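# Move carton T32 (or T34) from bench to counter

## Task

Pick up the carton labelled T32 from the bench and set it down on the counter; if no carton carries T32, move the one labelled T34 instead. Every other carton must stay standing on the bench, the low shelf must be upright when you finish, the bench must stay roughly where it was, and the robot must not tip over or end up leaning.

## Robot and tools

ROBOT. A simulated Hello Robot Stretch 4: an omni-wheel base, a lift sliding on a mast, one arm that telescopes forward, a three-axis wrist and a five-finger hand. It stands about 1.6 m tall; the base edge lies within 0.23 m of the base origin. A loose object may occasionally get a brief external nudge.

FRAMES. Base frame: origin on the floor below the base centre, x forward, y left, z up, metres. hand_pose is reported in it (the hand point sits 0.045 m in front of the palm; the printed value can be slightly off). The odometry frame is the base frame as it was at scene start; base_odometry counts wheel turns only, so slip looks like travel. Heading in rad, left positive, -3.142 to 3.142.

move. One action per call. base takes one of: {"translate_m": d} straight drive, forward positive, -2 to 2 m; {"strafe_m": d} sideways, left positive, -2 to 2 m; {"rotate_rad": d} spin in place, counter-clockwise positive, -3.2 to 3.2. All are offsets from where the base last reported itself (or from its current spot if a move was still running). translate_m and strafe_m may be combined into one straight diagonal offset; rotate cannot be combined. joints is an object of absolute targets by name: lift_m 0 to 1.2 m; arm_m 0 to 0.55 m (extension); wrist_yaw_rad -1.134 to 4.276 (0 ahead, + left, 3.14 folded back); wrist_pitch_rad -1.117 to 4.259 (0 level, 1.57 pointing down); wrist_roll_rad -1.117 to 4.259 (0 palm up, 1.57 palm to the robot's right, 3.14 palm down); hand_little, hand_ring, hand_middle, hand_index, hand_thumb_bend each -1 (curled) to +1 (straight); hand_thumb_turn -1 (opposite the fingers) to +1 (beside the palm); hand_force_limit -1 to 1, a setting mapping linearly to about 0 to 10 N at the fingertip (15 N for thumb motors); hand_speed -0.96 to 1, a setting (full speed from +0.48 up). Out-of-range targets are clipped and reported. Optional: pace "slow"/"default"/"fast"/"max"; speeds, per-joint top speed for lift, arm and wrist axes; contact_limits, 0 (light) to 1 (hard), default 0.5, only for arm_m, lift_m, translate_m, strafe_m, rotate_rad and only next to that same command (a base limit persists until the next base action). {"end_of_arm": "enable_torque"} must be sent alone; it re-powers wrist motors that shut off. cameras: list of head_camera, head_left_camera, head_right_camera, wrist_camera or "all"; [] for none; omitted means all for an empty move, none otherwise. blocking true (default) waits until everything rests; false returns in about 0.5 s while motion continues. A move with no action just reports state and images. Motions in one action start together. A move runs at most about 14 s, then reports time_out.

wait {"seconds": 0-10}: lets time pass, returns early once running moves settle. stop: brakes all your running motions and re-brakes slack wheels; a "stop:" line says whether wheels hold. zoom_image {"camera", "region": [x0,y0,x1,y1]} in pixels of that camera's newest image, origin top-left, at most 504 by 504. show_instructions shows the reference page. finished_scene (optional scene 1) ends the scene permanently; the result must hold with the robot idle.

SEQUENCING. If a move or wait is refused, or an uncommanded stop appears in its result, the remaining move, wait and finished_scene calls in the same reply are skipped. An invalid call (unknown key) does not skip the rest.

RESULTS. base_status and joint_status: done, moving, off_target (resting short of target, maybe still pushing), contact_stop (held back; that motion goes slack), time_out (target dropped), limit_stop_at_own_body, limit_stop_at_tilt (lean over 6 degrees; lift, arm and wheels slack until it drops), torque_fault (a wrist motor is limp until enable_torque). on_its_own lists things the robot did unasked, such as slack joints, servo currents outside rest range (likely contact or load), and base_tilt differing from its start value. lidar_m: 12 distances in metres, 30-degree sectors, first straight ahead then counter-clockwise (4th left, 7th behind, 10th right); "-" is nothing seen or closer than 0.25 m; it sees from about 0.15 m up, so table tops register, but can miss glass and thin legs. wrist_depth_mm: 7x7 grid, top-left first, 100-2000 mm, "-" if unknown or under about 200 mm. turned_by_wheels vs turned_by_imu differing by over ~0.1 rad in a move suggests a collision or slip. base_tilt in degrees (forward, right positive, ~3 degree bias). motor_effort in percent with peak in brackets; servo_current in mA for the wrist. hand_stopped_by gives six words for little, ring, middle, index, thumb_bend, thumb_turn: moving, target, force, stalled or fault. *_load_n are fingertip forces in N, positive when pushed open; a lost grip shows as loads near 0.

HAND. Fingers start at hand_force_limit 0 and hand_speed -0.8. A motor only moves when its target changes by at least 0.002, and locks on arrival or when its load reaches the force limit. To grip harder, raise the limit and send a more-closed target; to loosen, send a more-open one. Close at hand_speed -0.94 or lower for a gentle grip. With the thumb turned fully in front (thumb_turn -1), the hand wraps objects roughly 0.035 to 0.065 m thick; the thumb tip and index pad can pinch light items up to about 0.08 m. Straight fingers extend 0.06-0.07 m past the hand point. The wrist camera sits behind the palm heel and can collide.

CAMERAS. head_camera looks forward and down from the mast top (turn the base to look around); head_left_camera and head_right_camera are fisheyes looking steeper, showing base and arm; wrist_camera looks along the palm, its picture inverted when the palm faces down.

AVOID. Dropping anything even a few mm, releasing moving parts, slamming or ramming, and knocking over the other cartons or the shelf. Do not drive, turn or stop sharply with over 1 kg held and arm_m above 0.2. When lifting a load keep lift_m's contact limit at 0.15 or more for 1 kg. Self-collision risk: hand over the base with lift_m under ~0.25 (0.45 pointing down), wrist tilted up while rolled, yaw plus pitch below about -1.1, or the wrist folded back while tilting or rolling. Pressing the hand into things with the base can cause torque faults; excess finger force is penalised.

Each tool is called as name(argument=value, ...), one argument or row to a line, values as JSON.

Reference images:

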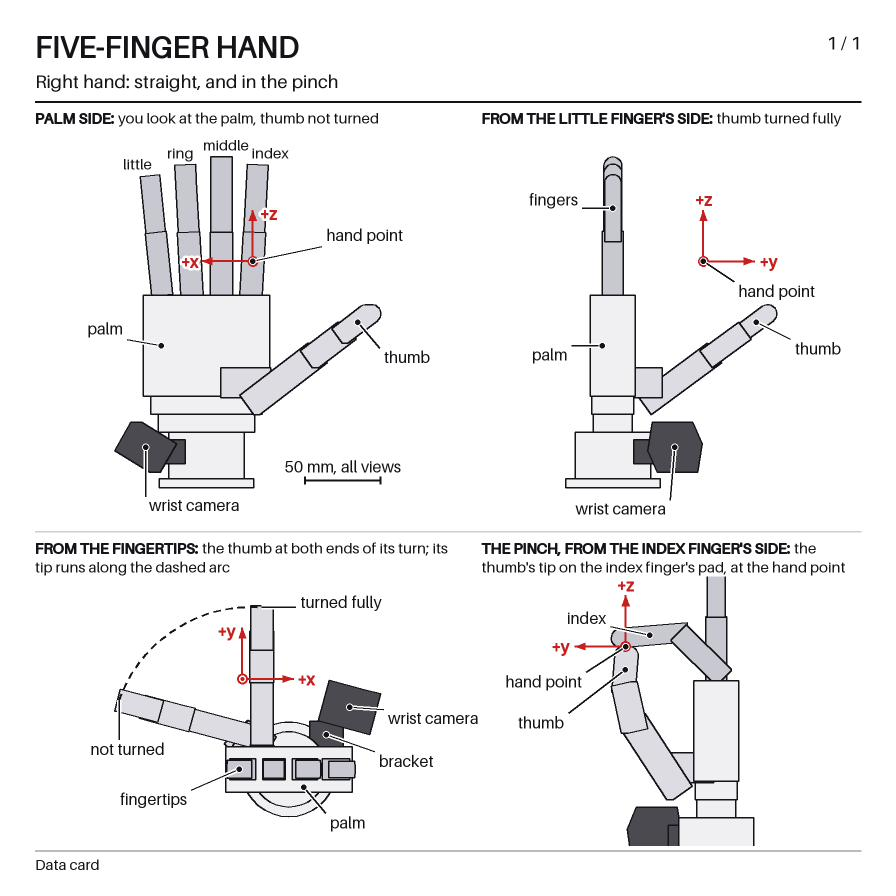

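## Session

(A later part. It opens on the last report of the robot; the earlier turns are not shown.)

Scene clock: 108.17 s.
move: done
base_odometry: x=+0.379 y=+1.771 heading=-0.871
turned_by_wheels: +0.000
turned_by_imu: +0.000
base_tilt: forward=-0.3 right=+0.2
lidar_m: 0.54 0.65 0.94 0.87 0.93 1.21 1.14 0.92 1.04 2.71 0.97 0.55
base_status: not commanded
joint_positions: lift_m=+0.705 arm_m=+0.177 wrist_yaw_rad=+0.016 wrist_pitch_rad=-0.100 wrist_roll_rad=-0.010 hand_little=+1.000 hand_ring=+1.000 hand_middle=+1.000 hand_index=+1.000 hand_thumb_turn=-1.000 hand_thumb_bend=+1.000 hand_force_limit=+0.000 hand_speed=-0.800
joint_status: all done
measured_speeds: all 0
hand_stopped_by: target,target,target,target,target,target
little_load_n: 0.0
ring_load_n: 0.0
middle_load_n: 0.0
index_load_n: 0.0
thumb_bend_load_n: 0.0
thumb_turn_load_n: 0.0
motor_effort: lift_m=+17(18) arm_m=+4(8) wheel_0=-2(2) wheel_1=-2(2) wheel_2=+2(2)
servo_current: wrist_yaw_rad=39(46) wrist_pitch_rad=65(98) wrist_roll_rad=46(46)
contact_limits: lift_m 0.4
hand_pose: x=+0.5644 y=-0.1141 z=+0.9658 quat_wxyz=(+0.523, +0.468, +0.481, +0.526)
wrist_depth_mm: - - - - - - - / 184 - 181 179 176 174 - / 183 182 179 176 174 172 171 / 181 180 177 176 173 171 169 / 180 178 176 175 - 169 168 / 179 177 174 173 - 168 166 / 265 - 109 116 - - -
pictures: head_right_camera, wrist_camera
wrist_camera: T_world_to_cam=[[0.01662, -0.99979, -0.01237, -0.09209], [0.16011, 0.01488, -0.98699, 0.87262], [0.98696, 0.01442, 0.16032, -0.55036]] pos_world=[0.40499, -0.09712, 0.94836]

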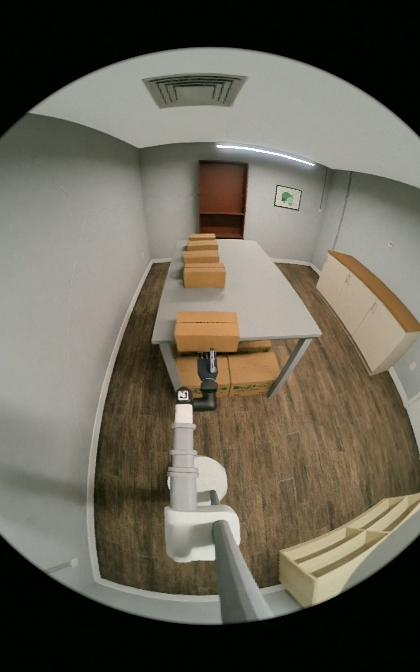

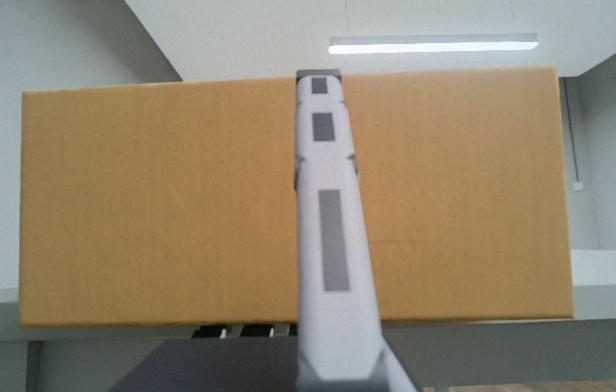

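move(
  joints={"wrist_pitch_rad": -0.211, "lift_m": 0.6744, "arm_m": 0.1827},
  speeds={"wrist_pitch_rad": 0.1, "lift_m": 0.031, "arm_m": 0.01},
  contact_limits={"lift_m": 0.4},
  cameras=["wrist_camera", "head_right_camera"],
)

zoom_image(
  camera="head_right_camera",
  region=[140, 280, 280, 420],
)

Scene clock: 109.93 s.
move: done
base_odometry: x=+0.379 y=+1.771 heading=-0.871
turned_by_wheels: +0.000
turned_by_imu: +0.001
base_tilt: forward=-0.2 right=+0.1
lidar_m: 0.55 0.66 0.93 0.88 0.92 1.21 1.13 0.93 1.07 2.69 0.94 0.56
base_status: not commanded
joint_positions: lift_m=+0.675 arm_m=+0.183 wrist_yaw_rad=+0.016 wrist_pitch_rad=-0.200 wrist_roll_rad=-0.010 hand_little=+1.000 hand_ring=+1.000 hand_middle=+1.000 hand_index=+1.000 hand_thumb_turn=-1.000 hand_thumb_bend=+1.000 hand_force_limit=+0.000 hand_speed=-0.800
joint_status: all done
measured_speeds: all 0
hand_stopped_by: target,target,target,target,target,target
little_load_n: 0.0
ring_load_n: 0.0
middle_load_n: 0.0
index_load_n: 0.0
thumb_bend_load_n: 0.0
thumb_turn_load_n: 0.0
motor_effort: lift_m=+17(19) arm_m=+4(8) wheel_0=-2(2) wheel_1=-2(2) wheel_2=+2(2)
servo_current: wrist_yaw_rad=46(46) wrist_pitch_rad=65(98) wrist_roll_rad=33(46)
contact_limits: lift_m 0.4
hand_pose: x=+0.5605 y=-0.1142 z=+0.9562 quat_wxyz=(+0.546, +0.442, +0.454, +0.549)
wrist_depth_mm: - - - - - - - / 183 182 180 178 175 173 - / 182 180 178 176 173 171 170 / 180 179 176 175 171 170 168 / 179 177 175 173 - 168 167 / 177 176 173 171 - 167 166 / 258 - 109 116 - - -
pictures: head_right_camera, wrist_camera
wrist_camera: T_world_to_cam=[[0.01787, -0.99977, -0.01228, -0.09307], [0.25764, 0.01647, -0.9661, 0.78942], [0.96608, 0.0141, 0.25788, -0.62656]] pos_world=[0.40358, -0.09722, 0.92309]

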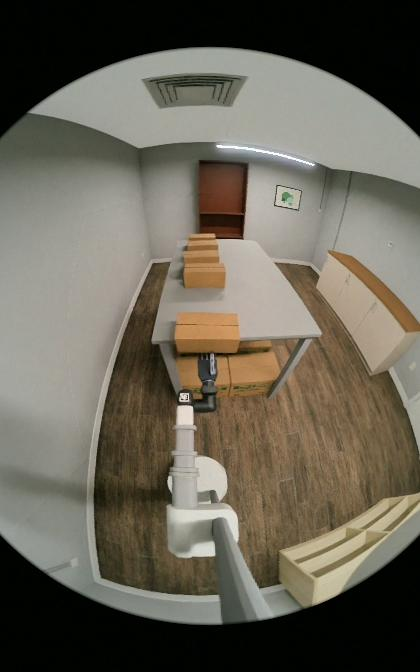

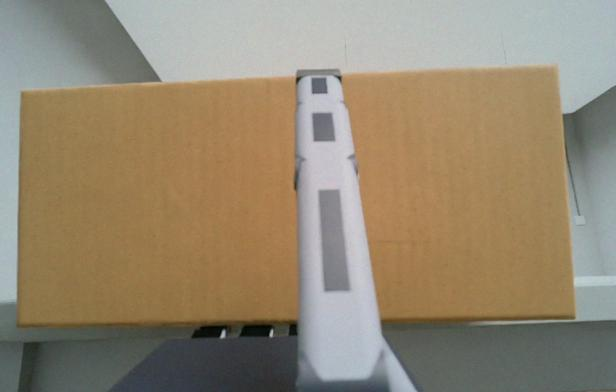

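Scaled by 3.600 from the camera's image (finer frame: 600x960).

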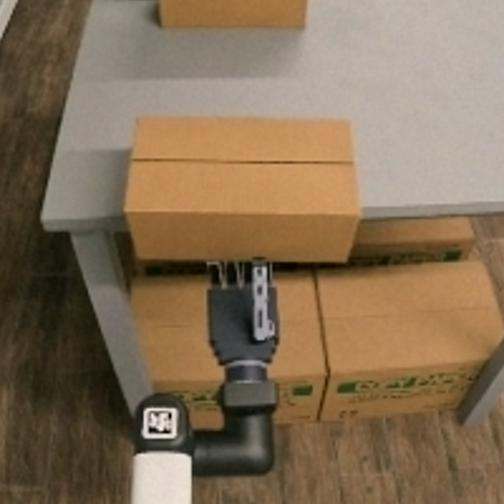

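move(
  joints={"wrist_pitch_rad": -0.311, "lift_m": 0.6445, "arm_m": 0.1911},
  speeds={"wrist_pitch_rad": 0.1, "lift_m": 0.03, "arm_m": 0.01},
  contact_limits={"lift_m": 0.4},
  cameras=["wrist_camera"],
)

move(
  joints={"wrist_pitch_rad": -0.411, "lift_m": 0.6157, "arm_m": 0.2024},
  speeds={"wrist_pitch_rad": 0.1, "lift_m": 0.029, "arm_m": 0.012},
  contact_limits={"lift_m": 0.4},
  cameras=["wrist_camera", "head_right_camera", "head_camera"],
)

zoom_image(
  camera="head_right_camera",
  region=[140, 280, 280, 420],
)

Scene clock: 111.60 s.
move: done
base_odometry: x=+0.379 y=+1.771 heading=-0.871
turned_by_wheels: +0.000
turned_by_imu: +0.001
base_tilt: forward=-0.3 right=+0.2
lidar_m: 0.52 0.65 0.94 0.87 0.93 1.17 1.14 0.94 1.04 2.70 0.95 0.57
base_status: not commanded
joint_positions: lift_m=+0.645 arm_m=+0.191 wrist_yaw_rad=+0.016 wrist_pitch_rad=-0.300 wrist_roll_rad=-0.010 hand_little=+1.000 hand_ring=+1.000 hand_middle=+1.000 hand_index=+1.000 hand_thumb_turn=-1.000 hand_thumb_bend=+1.000 hand_force_limit=+0.000 hand_speed=-0.800
joint_status: all done
measured_speeds: all 0
hand_stopped_by: target,target,target,target,target,target
little_load_n: 0.0
ring_load_n: 0.0
middle_load_n: 0.0
index_load_n: 0.0
thumb_bend_load_n: 0.0
thumb_turn_load_n: 0.0
motor_effort: lift_m=+17(18) arm_m=+4(10) wheel_0=-2(2) wheel_1=-2(2) wheel_2=+2(2)
servo_current: wrist_yaw_rad=39(52) wrist_pitch_rad=65(91) wrist_roll_rad=26(46)
contact_limits: lift_m 0.4
hand_pose: x=+0.5576 y=-0.1144 z=+0.9463 quat_wxyz=(+0.567, +0.414, +0.425, +0.571)
wrist_depth_mm: - - - - - - - / 180 180 177 176 172 170 - / 180 178 175 173 170 168 167 / 178 176 174 172 169 167 166 / 177 174 172 171 - 166 164 / 175 173 171 169 - 164 - / 254 - 109 116 - - -
wrist_camera: T_world_to_cam=[[0.01905, -0.99975, -0.01201, -0.09422], [0.35285, 0.01797, -0.93551, 0.69864], [0.93549, 0.01358, 0.3531, -0.69431]] pos_world=[0.4048, -0.09732, 0.89762]

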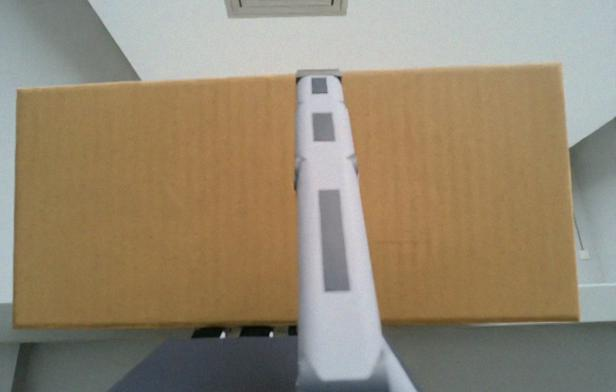

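Scene clock: 112.97 s.
move: done
base_odometry: x=+0.379 y=+1.771 heading=-0.871
turned_by_wheels: +0.000
turned_by_imu: +0.000
base_tilt: forward=-0.2 right=+0.2
lidar_m: 0.50 0.65 0.92 0.88 0.90 1.20 1.15 0.93 1.04 2.68 0.94 0.55
base_status: not commanded
joint_positions: lift_m=+0.616 arm_m=+0.202 wrist_yaw_rad=+0.016 wrist_pitch_rad=-0.400 wrist_roll_rad=-0.010 hand_little=+1.000 hand_ring=+1.000 hand_middle=+1.000 hand_index=+1.000 hand_thumb_turn=-1.000 hand_thumb_bend=+1.000 hand_force_limit=+0.000 hand_speed=-0.800
joint_status: all done
measured_speeds: all 0
hand_stopped_by: target,target,target,target,target,target
little_load_n: 0.0
ring_load_n: 0.0
middle_load_n: 0.0
index_load_n: 0.0
thumb_bend_load_n: 0.0
thumb_turn_load_n: 0.0
motor_effort: lift_m=+17(18) arm_m=+5(11) wheel_0=-2(2) wheel_1=-2(2) wheel_2=+2(2)
servo_current: wrist_yaw_rad=39(46) wrist_pitch_rad=65(85) wrist_roll_rad=33(52)
contact_limits: lift_m 0.4
hand_pose: x=+0.5556 y=-0.1146 z=+0.9362 quat_wxyz=(+0.587, +0.386, +0.396, +0.591)
wrist_depth_mm: - 1921 1921 1921 1921 1863 1921 / 176 171 166 161 156 151 148 / 174 168 164 108 154 150 147 / 173 168 162 159 152 148 147 / 172 166 161 158 151 148 145 / 170 165 160 157 - 146 144 / 255 - 110 116 - - -
pictures: head_camera, head_right_camera, wrist_camera
wrist_camera: T_world_to_cam=[[0.02017, -0.99973, -0.01171, -0.09551], [0.44442, 0.01946, -0.89561, 0.60184], [0.89559, 0.01286, 0.44469, -0.75256]] pos_world=[0.40844, -0.09752, 0.87255]

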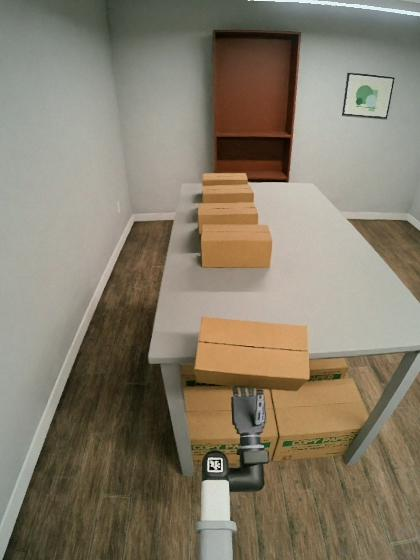

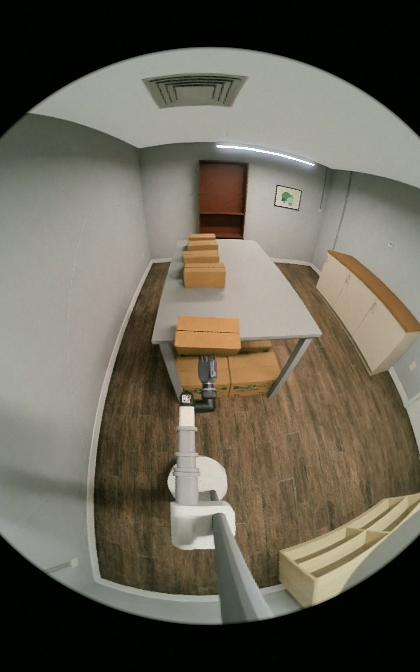

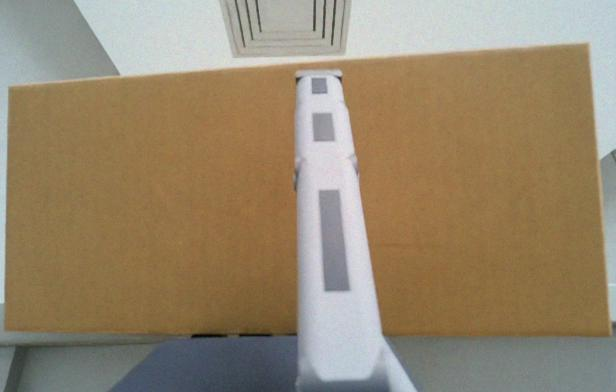

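Scaled by 3.600 from the camera's image (finer frame: 600x960).

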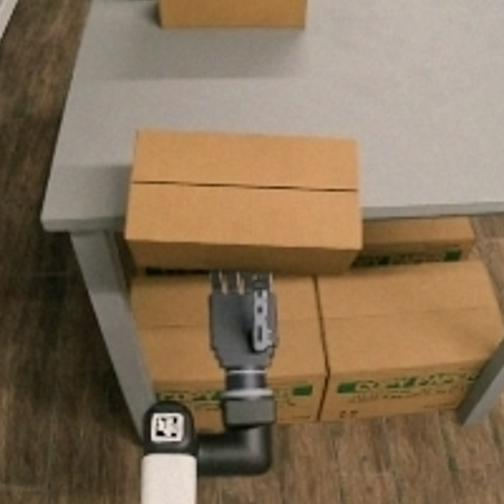

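move(
  joints={"wrist_pitch_rad": -0.511, "lift_m": 0.5881, "arm_m": 0.2166},
  speeds={"wrist_pitch_rad": 0.1, "lift_m": 0.0276, "arm_m": 0.0142},
  contact_limits={"lift_m": 0.4},
  cameras=["wrist_camera", "head_right_camera", "head_camera"],
)

zoom_image(
  camera="head_right_camera",
  region=[140, 280, 280, 420],
)

Scene clock: 114.87 s.
move: done
base_odometry: x=+0.379 y=+1.771 heading=-0.871
turned_by_wheels: +0.000
turned_by_imu: +0.001
base_tilt: forward=-0.1 right=+0.1
lidar_m: 0.50 0.66 0.92 0.88 0.92 1.22 1.14 0.95 1.05 2.70 0.94 0.50
base_status: not commanded
joint_positions: lift_m=+0.588 arm_m=+0.217 wrist_yaw_rad=+0.016 wrist_pitch_rad=-0.500 wrist_roll_rad=-0.010 hand_little=+1.000 hand_ring=+1.000 hand_middle=+1.000 hand_index=+1.000 hand_thumb_turn=-1.000 hand_thumb_bend=+1.000 hand_force_limit=+0.000 hand_speed=-0.800
joint_status: all done
measured_speeds: all 0
hand_stopped_by: target,target,target,target,target,target
little_load_n: 0.5
ring_load_n: 0.0
middle_load_n: 0.0
index_load_n: 0.0
thumb_bend_load_n: 0.0
thumb_turn_load_n: 0.0
motor_effort: lift_m=+17(20) arm_m=+5(10) wheel_0=-2(2) wheel_1=-2(2) wheel_2=+2(2)
servo_current: wrist_yaw_rad=39(46) wrist_pitch_rad=65(91) wrist_roll_rad=33(52)
contact_limits: lift_m 0.4
hand_pose: x=+0.5547 y=-0.1149 z=+0.9259 quat_wxyz=(+0.606, +0.356, +0.366, +0.610)
wrist_depth_mm: 1708 1808 1808 1708 1708 130 - / 185 174 158 147 135 127 122 / 184 170 156 108 135 126 - / 182 169 155 - 132 125 121 / 181 168 154 147 131 126 - / 180 166 155 145 - 124 - / 252 - 109 116 - 125 -
pictures: head_camera, head_right_camera, wrist_camera
wrist_camera: T_world_to_cam=[[0.02137, -0.99971, -0.01119, -0.09696], [0.53173, 0.02085, -0.84666, 0.49945], [0.84665, 0.01215, 0.53202, -0.80093]] pos_world=[0.41461, -0.09761, 0.84789]

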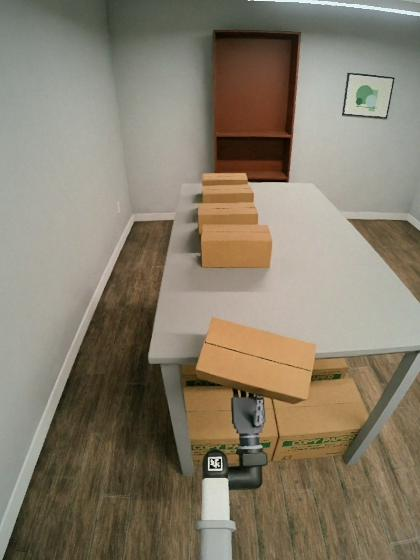

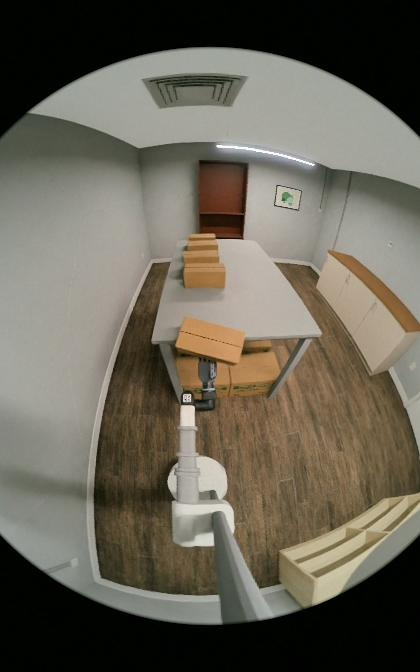

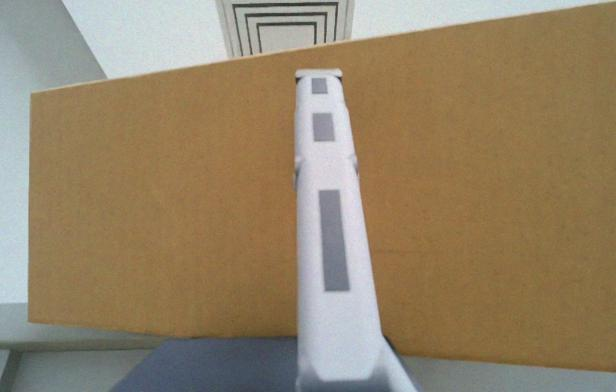

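Scaled by 3.600 from the camera's image (finer frame: 600x960).

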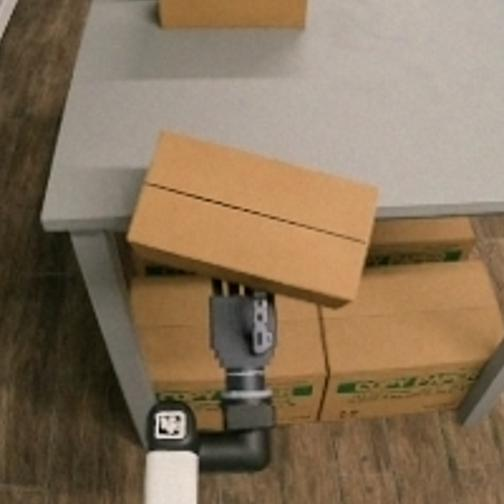

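move(
  joints={"lift_m": 0.60},
  speeds={"lift_m": 0.03},
  contact_limits={"lift_m": 0.4},
  cameras=["wrist_camera", "head_right_camera"],
)

zoom_image(
  camera="head_right_camera",
  region=[140, 280, 280, 420],
)

Scene clock: 116.73 s.
move: done
base_odometry: x=+0.379 y=+1.771 heading=-0.871
turned_by_wheels: +0.000
turned_by_imu: +0.001
base_tilt: forward=-0.2 right=+0.0
lidar_m: 0.50 0.64 0.94 0.88 0.94 1.22 1.11 0.94 1.06 2.70 0.94 0.51
base_status: not commanded
joint_positions: lift_m=+0.600 arm_m=+0.217 wrist_yaw_rad=+0.016 wrist_pitch_rad=-0.500 wrist_roll_rad=-0.010 hand_little=+1.000 hand_ring=+1.000 hand_middle=+1.000 hand_index=+1.000 hand_thumb_turn=-1.000 hand_thumb_bend=+1.000 hand_force_limit=+0.000 hand_speed=-0.800
joint_status: all done
measured_speeds: all 0
hand_stopped_by: target,target,target,target,target,target
little_load_n: 0.0
ring_load_n: 0.0
middle_load_n: 0.0
index_load_n: 0.0
thumb_bend_load_n: 0.0
thumb_turn_load_n: 0.0
motor_effort: lift_m=+27(29) arm_m=+5(5) wheel_0=-2(2) wheel_1=-2(2) wheel_2=+2(2)
servo_current: wrist_yaw_rad=39(46) wrist_pitch_rad=72(72) wrist_roll_rad=39(46)
contact_limits: lift_m 0.4
hand_pose: x=+0.5547 y=-0.1149 z=+0.9370 quat_wxyz=(+0.606, +0.356, +0.366, +0.610)
wrist_depth_mm: 1756 1756 1808 1756 1708 135 129 / 176 168 155 148 138 131 127 / 175 163 153 108 136 130 126 / 173 162 153 - 134 128 125 / 171 160 151 145 132 128 - / 169 158 150 143 - 127 - / - - 109 116 - 126 -
pictures: head_right_camera, wrist_camera
wrist_camera: T_world_to_cam=[[0.02137, -0.99971, -0.01119, -0.09683], [0.53173, 0.02085, -0.84666, 0.50893], [0.84665, 0.01215, 0.53202, -0.80689]] pos_world=[0.41461, -0.09761, 0.85909]

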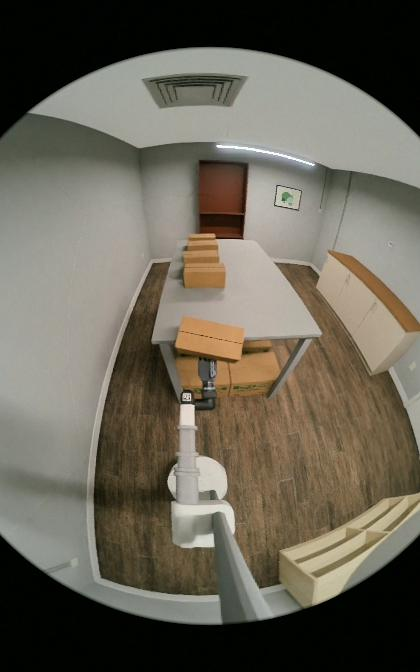

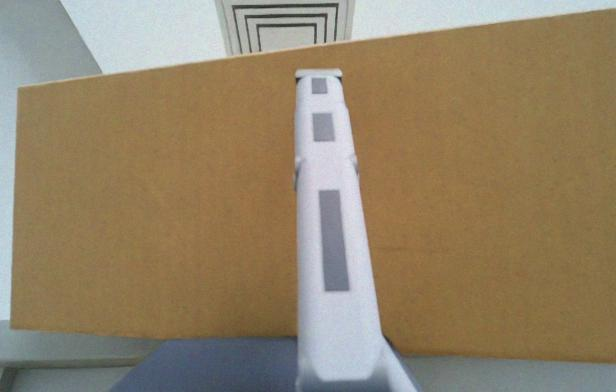

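Scaled by 3.600 from the camera's image (finer frame: 600x960).

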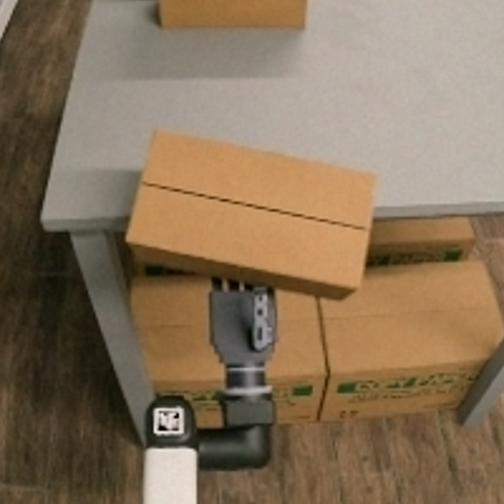

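move(
  joints={"lift_m": 0.625},
  speeds={"lift_m": 0.04},
  contact_limits={"lift_m": 0.4},
  cameras=["wrist_camera", "head_right_camera"],
)

zoom_image(
  camera="head_right_camera",
  region=[140, 280, 280, 420],
)

Scene clock: 117.93 s.
move: done
base_odometry: x=+0.379 y=+1.771 heading=-0.871
turned_by_wheels: +0.000
turned_by_imu: +0.000
base_tilt: forward=-0.1 right=+0.1
lidar_m: 0.49 0.67 0.92 0.87 0.93 1.20 1.14 0.95 1.05 2.69 0.95 0.50
base_status: not commanded
joint_positions: lift_m=+0.625 arm_m=+0.217 wrist_yaw_rad=+0.016 wrist_pitch_rad=-0.500 wrist_roll_rad=-0.010 hand_little=+1.000 hand_ring=+1.000 hand_middle=+1.000 hand_index=+1.000 hand_thumb_turn=-1.000 hand_thumb_bend=+1.000 hand_force_limit=+0.000 hand_speed=-0.800
joint_status: all done
measured_speeds: all 0
hand_stopped_by: target,target,target,target,target,target
little_load_n: 0.0
ring_load_n: 0.0
middle_load_n: 0.0
index_load_n: 0.0
thumb_bend_load_n: 0.0
thumb_turn_load_n: 0.0
motor_effort: lift_m=+27(31) arm_m=+5(5) wheel_0=-2(2) wheel_1=-2(2) wheel_2=+2(2)
servo_current: wrist_yaw_rad=46(52) wrist_pitch_rad=65(78) wrist_roll_rad=26(46)
contact_limits: lift_m 0.4
hand_pose: x=+0.5547 y=-0.1149 z=+0.9620 quat_wxyz=(+0.606, +0.356, +0.366, +0.610)
wrist_depth_mm: 1708 1808 1756 1756 1708 135 129 / 176 168 155 148 138 131 127 / 175 162 153 108 136 130 126 / 172 162 152 - 134 128 125 / 170 160 150 145 132 128 - / 168 159 150 142 - 127 - / - 129 110 116 - 127 -
pictures: head_right_camera, wrist_camera
wrist_camera: T_world_to_cam=[[0.02137, -0.99971, -0.01119, -0.09655], [0.53173, 0.02085, -0.84666, 0.53001], [0.84665, 0.01215, 0.53202, -0.82014]] pos_world=[0.41461, -0.09761, 0.88399]

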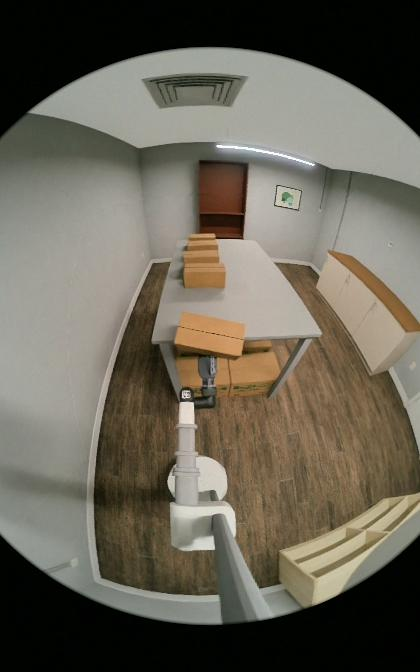

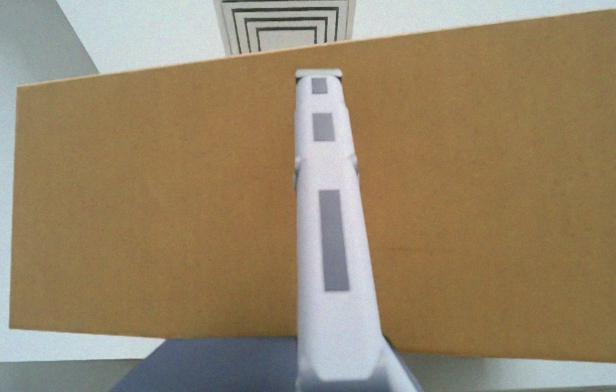

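Scaled by 3.600 from the camera's image (finer frame: 600x960).

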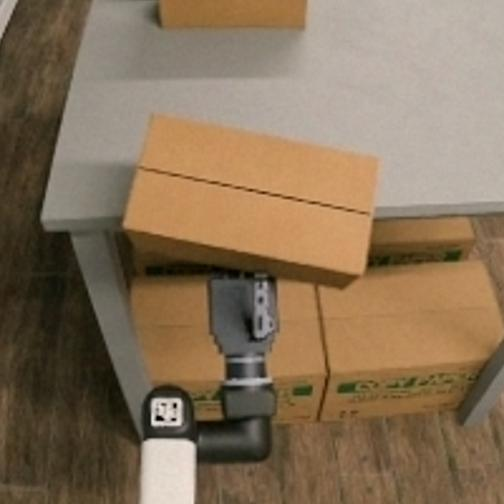

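move(
  joints={"arm_m": 0.06, "lift_m": 0.66, "wrist_roll_rad": -0.08},
  speeds={"arm_m": 0.1, "lift_m": 0.05, "wrist_roll_rad": 0.1},
  contact_limits={"lift_m": 0.4},
  cameras=["wrist_camera", "head_right_camera", "head_camera"],
)

Scene clock: 121.70 s.
move: done
base_odometry: x=+0.379 y=+1.771 heading=-0.871
turned_by_wheels: +0.000
turned_by_imu: +0.001
base_tilt: forward=-0.2 right=+0.2
lidar_m: 0.32 0.63 0.90 0.88 0.93 1.22 1.14 0.96 1.05 2.67 0.95 0.37
base_status: not commanded
joint_positions: lift_m=+0.660 arm_m=+0.060 wrist_yaw_rad=+0.016 wrist_pitch_rad=-0.500 wrist_roll_rad=-0.078 hand_little=+1.000 hand_ring=+1.000 hand_middle=+1.000 hand_index=+1.000 hand_thumb_turn=-1.000 hand_thumb_bend=+1.000 hand_force_limit=+0.000 hand_speed=-0.800
joint_status: all done
measured_speeds: all 0
hand_stopped_by: target,target,target,target,target,target
little_load_n: 0.0
ring_load_n: 0.0
middle_load_n: 0.0
index_load_n: 0.0
thumb_bend_load_n: 0.0
thumb_turn_load_n: 0.0
motor_effort: lift_m=+27(32) arm_m=-5(11) wheel_0=-2(2) wheel_1=-2(2) wheel_2=+2(2)
servo_current: wrist_yaw_rad=46(52) wrist_pitch_rad=72(78) wrist_roll_rad=39(59)
contact_limits: lift_m 0.4
hand_pose: x=+0.3972 y=-0.1107 z=+0.9987 quat_wxyz=(+0.627, +0.343, +0.377, +0.589)
wrist_depth_mm: - 1756 1661 1618 1618 1576 1661 / 150 147 144 142 139 137 135 / 149 146 143 108 137 135 - / 147 144 142 140 137 134 133 / 145 143 140 138 134 133 - / 144 141 139 137 - 132 130 / - 140 109 117 - 132 -
pictures: head_camera, head_right_camera, wrist_camera
wrist_camera: T_world_to_cam=[[-0.01114, -0.99877, 0.04829, -0.135], [0.53226, -0.0468, -0.84528, 0.63565], [0.84651, 0.01629, 0.53213, -0.70605]] pos_world=[0.25784, -0.09358, 0.91953]

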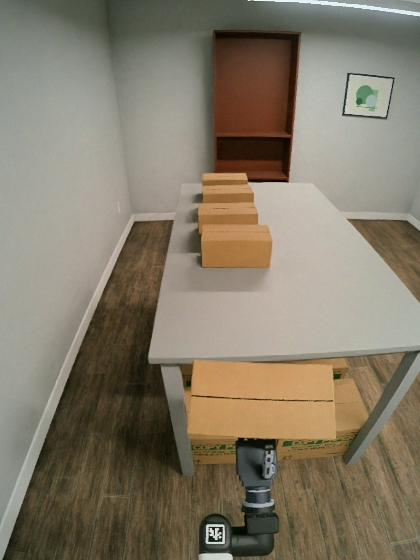

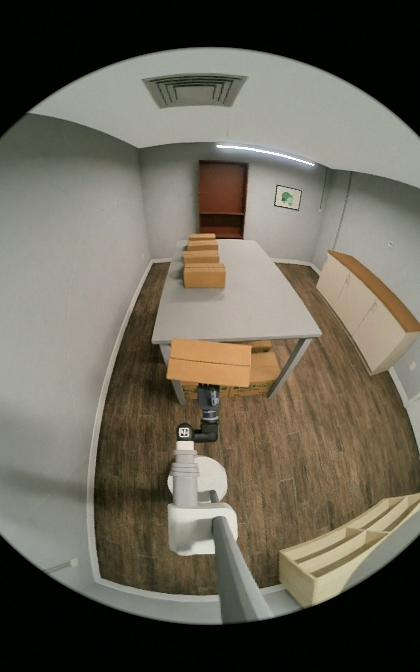

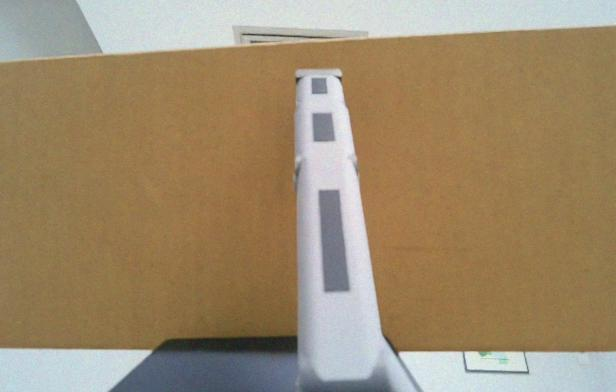

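move(
  base={"translate_m": -0.1},
  cameras=["wrist_camera"],
)

Scene clock: 123.40 s.
move: done
base_odometry: x=+0.315 y=+1.847 heading=-0.871
turned_by_wheels: +0.000
turned_by_imu: -0.001
base_tilt: forward=-0.3 right=+0.1
lidar_m: 0.32 1.27 0.91 0.88 0.94 1.11 1.04 0.88 0.95 2.67 2.27 0.36
base_status: done
joint_positions: lift_m=+0.660 arm_m=+0.060 wrist_yaw_rad=+0.016 wrist_pitch_rad=-0.500 wrist_roll_rad=-0.078 hand_little=+1.000 hand_ring=+1.000 hand_middle=+1.000 hand_index=+1.000 hand_thumb_turn=-1.000 hand_thumb_bend=+1.000 hand_force_limit=+0.000 hand_speed=-0.800
joint_status: not commanded
measured_speeds: all 0
hand_stopped_by: target,target,target,target,target,target
little_load_n: 0.0
ring_load_n: 0.0
middle_load_n: 0.0
index_load_n: 0.0
thumb_bend_load_n: 0.0
thumb_turn_load_n: 0.0
motor_effort: lift_m=+27(27) arm_m=-4(5) wheel_0=-2(8) wheel_1=+1(9) wheel_2=-1(11)
servo_current: wrist_yaw_rad=46(46) wrist_pitch_rad=59(72) wrist_roll_rad=52(59)
contact_limits: lift_m 0.4
hand_pose: x=+0.3971 y=-0.1108 z=+0.9988 quat_wxyz=(+0.627, +0.343, +0.377, +0.589)
wrist_depth_mm: 137 1756 1661 1708 1618 1576 1618 / 137 137 137 137 137 138 138 / 136 136 136 136 137 137 137 / 135 135 135 135 136 136 136 / 134 134 134 134 135 135 135 / 133 133 133 133 - 134 - / 132 132 109 117 - 133 -
wrist_camera: T_world_to_cam=[[-0.01152, -0.99877, 0.0483, -0.13491], [0.53262, -0.04701, -0.84505, 0.63537], [0.84627, 0.01599, 0.53251, -0.70628]] pos_world=[0.25774, -0.09358, 0.91953]

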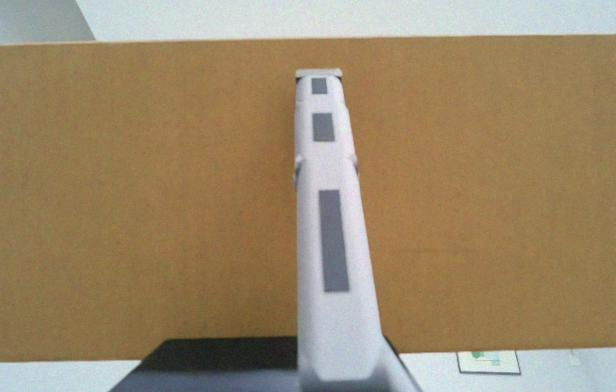

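move(
  base={"strafe_m": -0.7},
  pace="slow",
  cameras=["wrist_camera", "head_right_camera"],
)

Scene clock: 131.70 s.
move: done
base_odometry: x=-0.221 y=+1.397 heading=-0.871
turned_by_wheels: +0.000
turned_by_imu: -0.003
base_tilt: forward=-0.2 right=+0.2
lidar_m: 0.30 0.77 1.05 1.59 1.54 1.09 0.62 0.65 0.93 1.98 1.62 0.37
base_status: done
joint_positions: lift_m=+0.660 arm_m=+0.060 wrist_yaw_rad=+0.016 wrist_pitch_rad=-0.500 wrist_roll_rad=-0.078 hand_little=+1.000 hand_ring=+1.000 hand_middle=+1.000 hand_index=+1.000 hand_thumb_turn=-1.000 hand_thumb_bend=+1.000 hand_force_limit=+0.000 hand_speed=-0.800
joint_status: not commanded
measured_speeds: all 0
hand_stopped_by: target,target,target,target,target,target
little_load_n: 0.0
ring_load_n: 0.0
middle_load_n: 0.0
index_load_n: 0.0
thumb_bend_load_n: 0.0
thumb_turn_load_n: -0.5
motor_effort: lift_m=+27(27) arm_m=-4(4) wheel_0=+2(8) wheel_1=-3(8) wheel_2=-3(5)
servo_current: wrist_yaw_rad=52(52) wrist_pitch_rad=65(85) wrist_roll_rad=39(59)
contact_limits: lift_m 0.4
hand_pose: x=+0.3971 y=-0.1108 z=+0.9988 quat_wxyz=(+0.627, +0.343, +0.377, +0.589)
wrist_depth_mm: 1708 1708 1661 1576 1618 1618 1661 / 137 137 137 137 137 138 138 / 136 136 136 136 136 136 137 / 135 135 135 135 136 135 136 / 134 134 134 134 135 135 135 / 133 133 133 133 - 134 - / 854 132 109 116 - 133 -
pictures: head_right_camera, wrist_camera
wrist_camera: T_world_to_cam=[[-0.01166, -0.99876, 0.04833, -0.1349], [0.53262, -0.04711, -0.84504, 0.63536], [0.84628, 0.01589, 0.53251, -0.70629]] pos_world=[0.25774, -0.09358, 0.91953]

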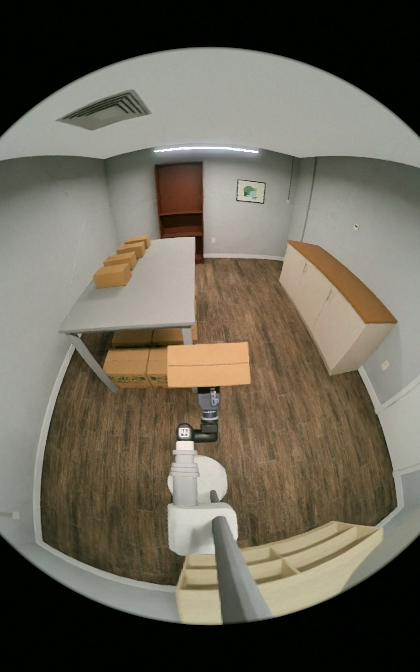

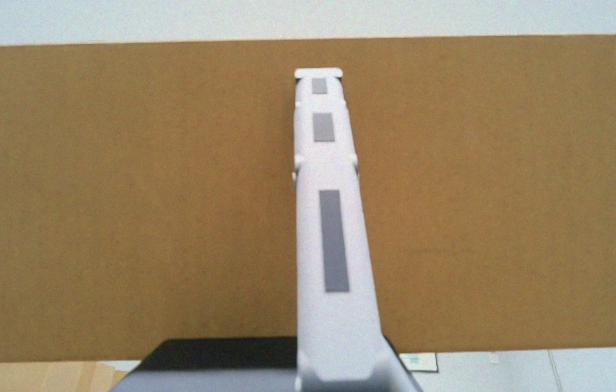

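move(
  base={"strafe_m": -0.68},
  cameras=["wrist_camera", "head_camera", "head_right_camera"],
)

Scene clock: 135.50 s.
move: done
base_odometry: x=-0.741 y=+0.959 heading=-0.871
turned_by_wheels: +0.000
turned_by_imu: -0.002
base_tilt: forward=-0.2 right=+0.1
lidar_m: 0.33 0.99 1.08 2.27 0.91 0.66 0.61 0.66 1.34 1.29 1.21 0.36
base_status: done
joint_positions: lift_m=+0.660 arm_m=+0.060 wrist_yaw_rad=+0.016 wrist_pitch_rad=-0.500 wrist_roll_rad=-0.078 hand_little=+1.000 hand_ring=+1.000 hand_middle=+1.000 hand_index=+1.000 hand_thumb_turn=-1.000 hand_thumb_bend=+1.000 hand_force_limit=+0.000 hand_speed=-0.800
joint_status: not commanded
measured_speeds: all 0
hand_stopped_by: target,target,target,target,target,target
little_load_n: 0.0
ring_load_n: 0.0
middle_load_n: 0.0
index_load_n: 0.0
thumb_bend_load_n: 0.0
thumb_turn_load_n: 0.0
motor_effort: lift_m=+26(27) arm_m=-4(4) wheel_0=+0(10) wheel_1=-1(12) wheel_2=-2(4)
servo_current: wrist_yaw_rad=33(52) wrist_pitch_rad=65(72) wrist_roll_rad=33(52)
contact_limits: lift_m 0.4
hand_pose: x=+0.3971 y=-0.1108 z=+0.9989 quat_wxyz=(+0.627, +0.343, +0.377, +0.589)
wrist_depth_mm: 1756 1708 1708 1618 1618 1618 1661 / 137 137 138 137 138 138 138 / 135 136 136 136 136 136 137 / 135 135 135 135 136 135 136 / 134 134 134 134 135 135 135 / 132 133 133 133 - 134 - / - 132 109 116 - 133 -
pictures: head_camera, head_right_camera, wrist_camera
wrist_camera: T_world_to_cam=[[-0.01166, -0.99876, 0.04833, -0.13491], [0.53262, -0.04711, -0.84504, 0.63544], [0.84628, 0.01589, 0.53251, -0.70634]] pos_world=[0.25774, -0.09358, 0.91963]

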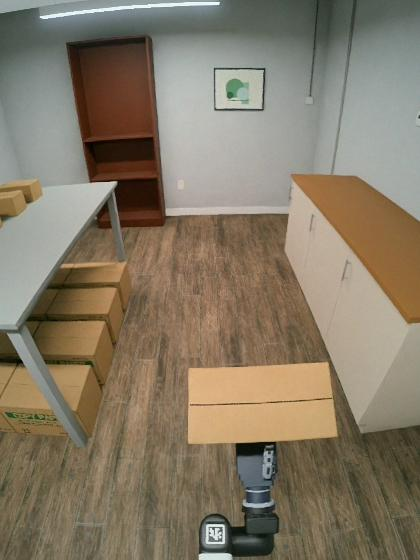

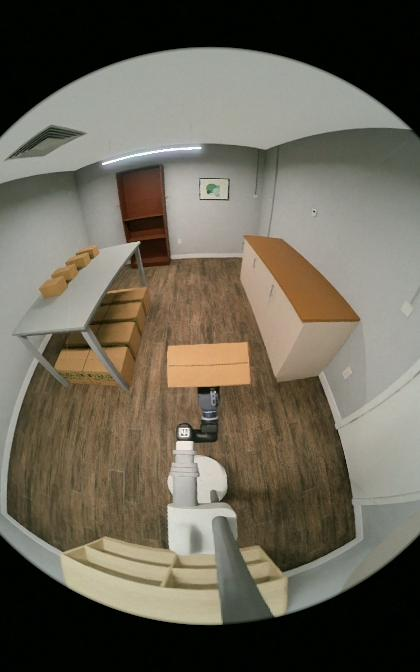

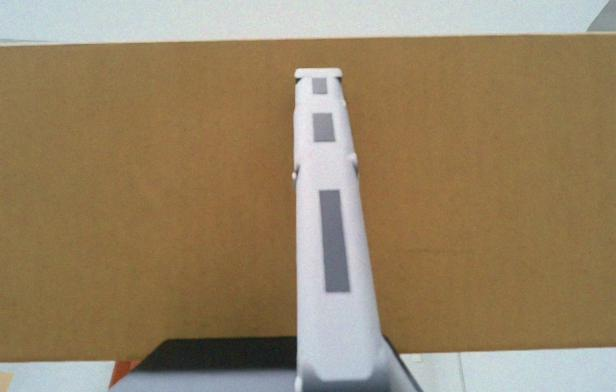

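move(
  base={"rotate_rad": -1.571},
  pace="slow",
  cameras=["wrist_camera", "head_camera", "head_right_camera", "head_left_camera"],
)

Scene clock: 139.23 s.
move: done
base_odometry: x=-0.741 y=+0.959 heading=-2.442
turned_by_wheels: -1.571
turned_by_imu: -1.544
base_tilt: forward=-0.2 right=+0.1
lidar_m: 0.32 1.24 1.11 2.61 0.99 1.09 2.26 0.95 0.67 0.63 0.67 0.36
base_status: done
joint_positions: lift_m=+0.660 arm_m=+0.060 wrist_yaw_rad=+0.016 wrist_pitch_rad=-0.500 wrist_roll_rad=-0.078 hand_little=+1.000 hand_ring=+1.000 hand_middle=+1.000 hand_index=+1.000 hand_thumb_turn=-1.000 hand_thumb_bend=+1.000 hand_force_limit=+0.000 hand_speed=-0.800
joint_status: not commanded
measured_speeds: all 0
hand_stopped_by: target,target,target,target,target,target
little_load_n: 0.0
ring_load_n: 0.0
middle_load_n: 0.0
index_load_n: 0.0
thumb_bend_load_n: 0.0
thumb_turn_load_n: 0.0
motor_effort: lift_m=+26(26) arm_m=-4(4) wheel_0=+3(7) wheel_1=+2(8) wheel_2=+0(7)
servo_current: wrist_yaw_rad=39(59) wrist_pitch_rad=65(72) wrist_roll_rad=39(52)
contact_limits: lift_m 0.4
hand_pose: x=+0.3971 y=-0.1108 z=+0.9989 quat_wxyz=(+0.627, +0.343, +0.377, +0.589)
wrist_depth_mm: 1618 1618 1661 1618 1618 1576 1397 / 137 137 137 137 138 138 138 / 135 136 136 136 137 137 137 / 135 135 135 135 136 136 136 / 134 134 134 134 135 135 135 / 132 133 133 133 - 134 - / 976 132 109 116 - 1025 1025
pictures: head_camera, head_left_camera, head_right_camera, wrist_camera
wrist_camera: T_world_to_cam=[[-0.0118, -0.99876, 0.04837, -0.1349], [0.53261, -0.04721, -0.84504, 0.63543], [0.84628, 0.01579, 0.53251, -0.70635]] pos_world=[0.25774, -0.09358, 0.91963]

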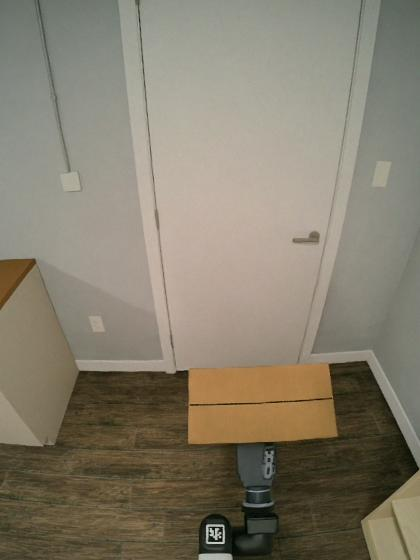

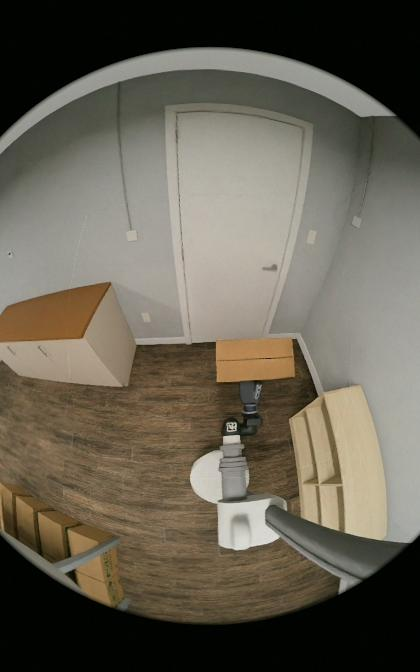

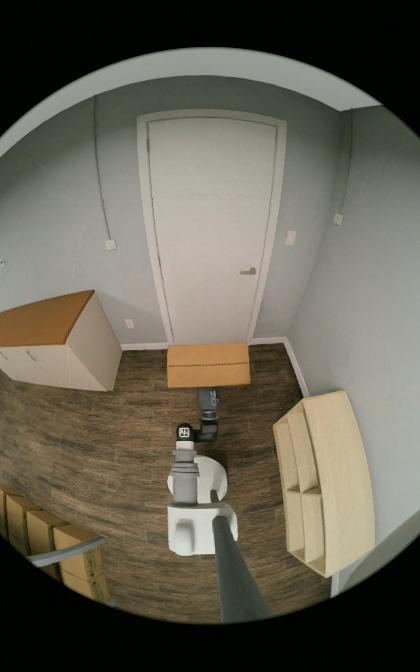

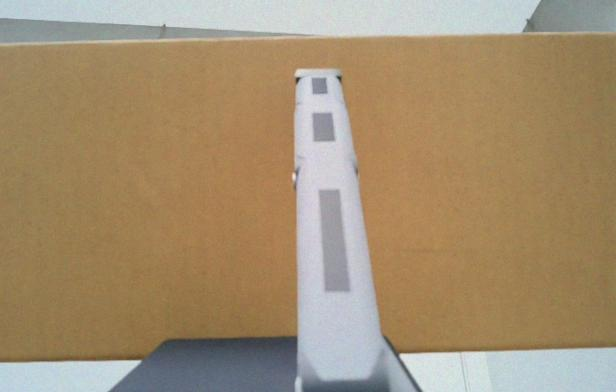

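zoom_image(
  camera="head_left_camera",
  region=[0, 260, 150, 410],
)

zoom_image(
  camera="head_right_camera",
  region=[0, 260, 150, 410],
)

Scaled by 3.360 from the camera's image (finer frame: 600x960).

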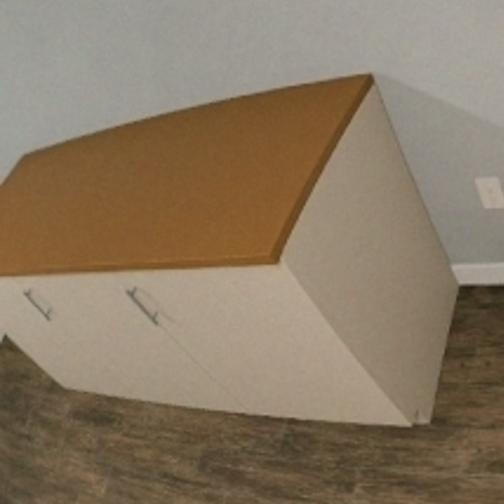

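Scaled by 3.360 from the camera's image (finer frame: 600x960).

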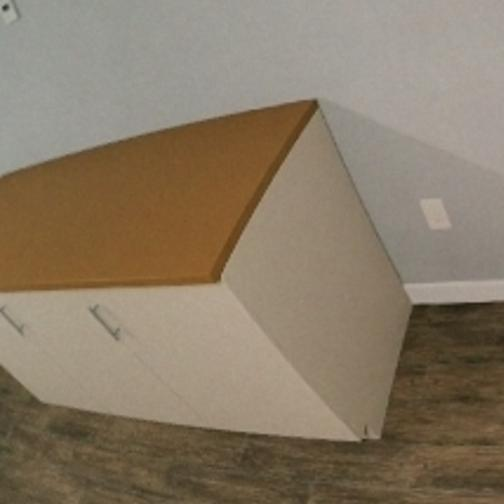

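move(
  base={"translate_m": -0.12, "strafe_m": 1.45},
  cameras=["wrist_camera", "head_camera", "head_left_camera"],
)

Scene clock: 159.43 s.
move: done
base_odometry: x=+0.285 y=-0.073 heading=-2.442
turned_by_wheels: +0.000
turned_by_imu: +0.011
base_tilt: forward=-0.2 right=+0.2
lidar_m: 0.34 0.83 1.13 2.03 0.79 0.55 0.52 0.53 0.78 2.08 2.00 0.34
base_status: done
joint_positions: lift_m=+0.660 arm_m=+0.060 wrist_yaw_rad=+0.016 wrist_pitch_rad=-0.500 wrist_roll_rad=-0.078 hand_little=+1.000 hand_ring=+1.000 hand_middle=+1.000 hand_index=+1.000 hand_thumb_turn=-1.000 hand_thumb_bend=+1.000 hand_force_limit=+0.000 hand_speed=-0.800
joint_status: not commanded
measured_speeds: all 0
hand_stopped_by: target,target,target,target,target,target
little_load_n: 0.0
ring_load_n: 0.0
middle_load_n: 0.0
index_load_n: 0.0
thumb_bend_load_n: 0.0
thumb_turn_load_n: -0.5
motor_effort: lift_m=+26(26) arm_m=-4(4) wheel_0=+0(11) wheel_1=+2(12) wheel_2=+2(7)
servo_current: wrist_yaw_rad=46(52) wrist_pitch_rad=72(78) wrist_roll_rad=33(52)
contact_limits: lift_m 0.4
hand_pose: x=+0.3971 y=-0.1108 z=+0.9989 quat_wxyz=(+0.627, +0.343, +0.377, +0.589)
wrist_depth_mm: 1708 1708 1661 1661 1618 1618 1618 / 137 137 137 137 138 138 138 / 136 135 136 136 136 137 137 / 135 135 135 135 136 135 136 / 134 134 134 134 135 135 135 / 132 133 133 133 - 134 - / 1042 132 109 116 - 1060 1118
pictures: head_camera, head_left_camera, wrist_camera
wrist_camera: T_world_to_cam=[[-0.01185, -0.99875, 0.04845, -0.13497], [0.53268, -0.04731, -0.84499, 0.63541], [0.84623, 0.01579, 0.53258, -0.70632]] pos_world=[0.25764, -0.09358, 0.91963]

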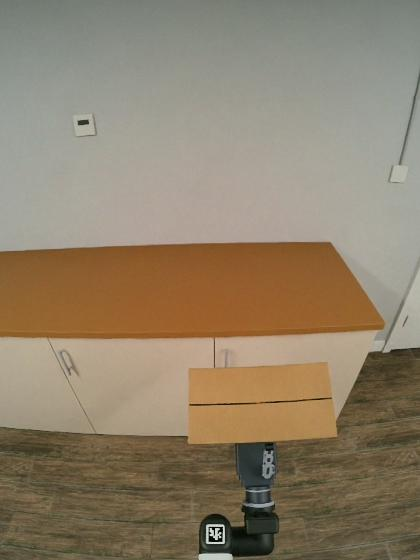

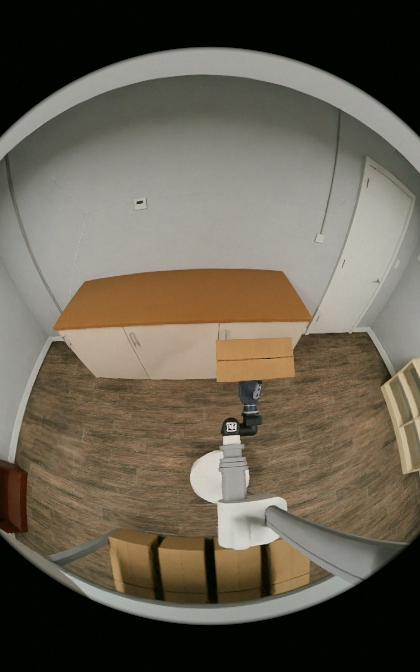

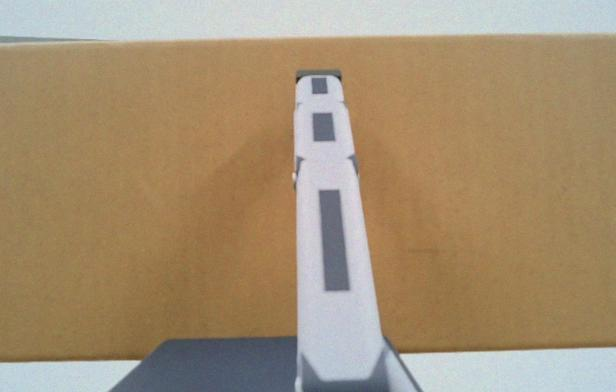

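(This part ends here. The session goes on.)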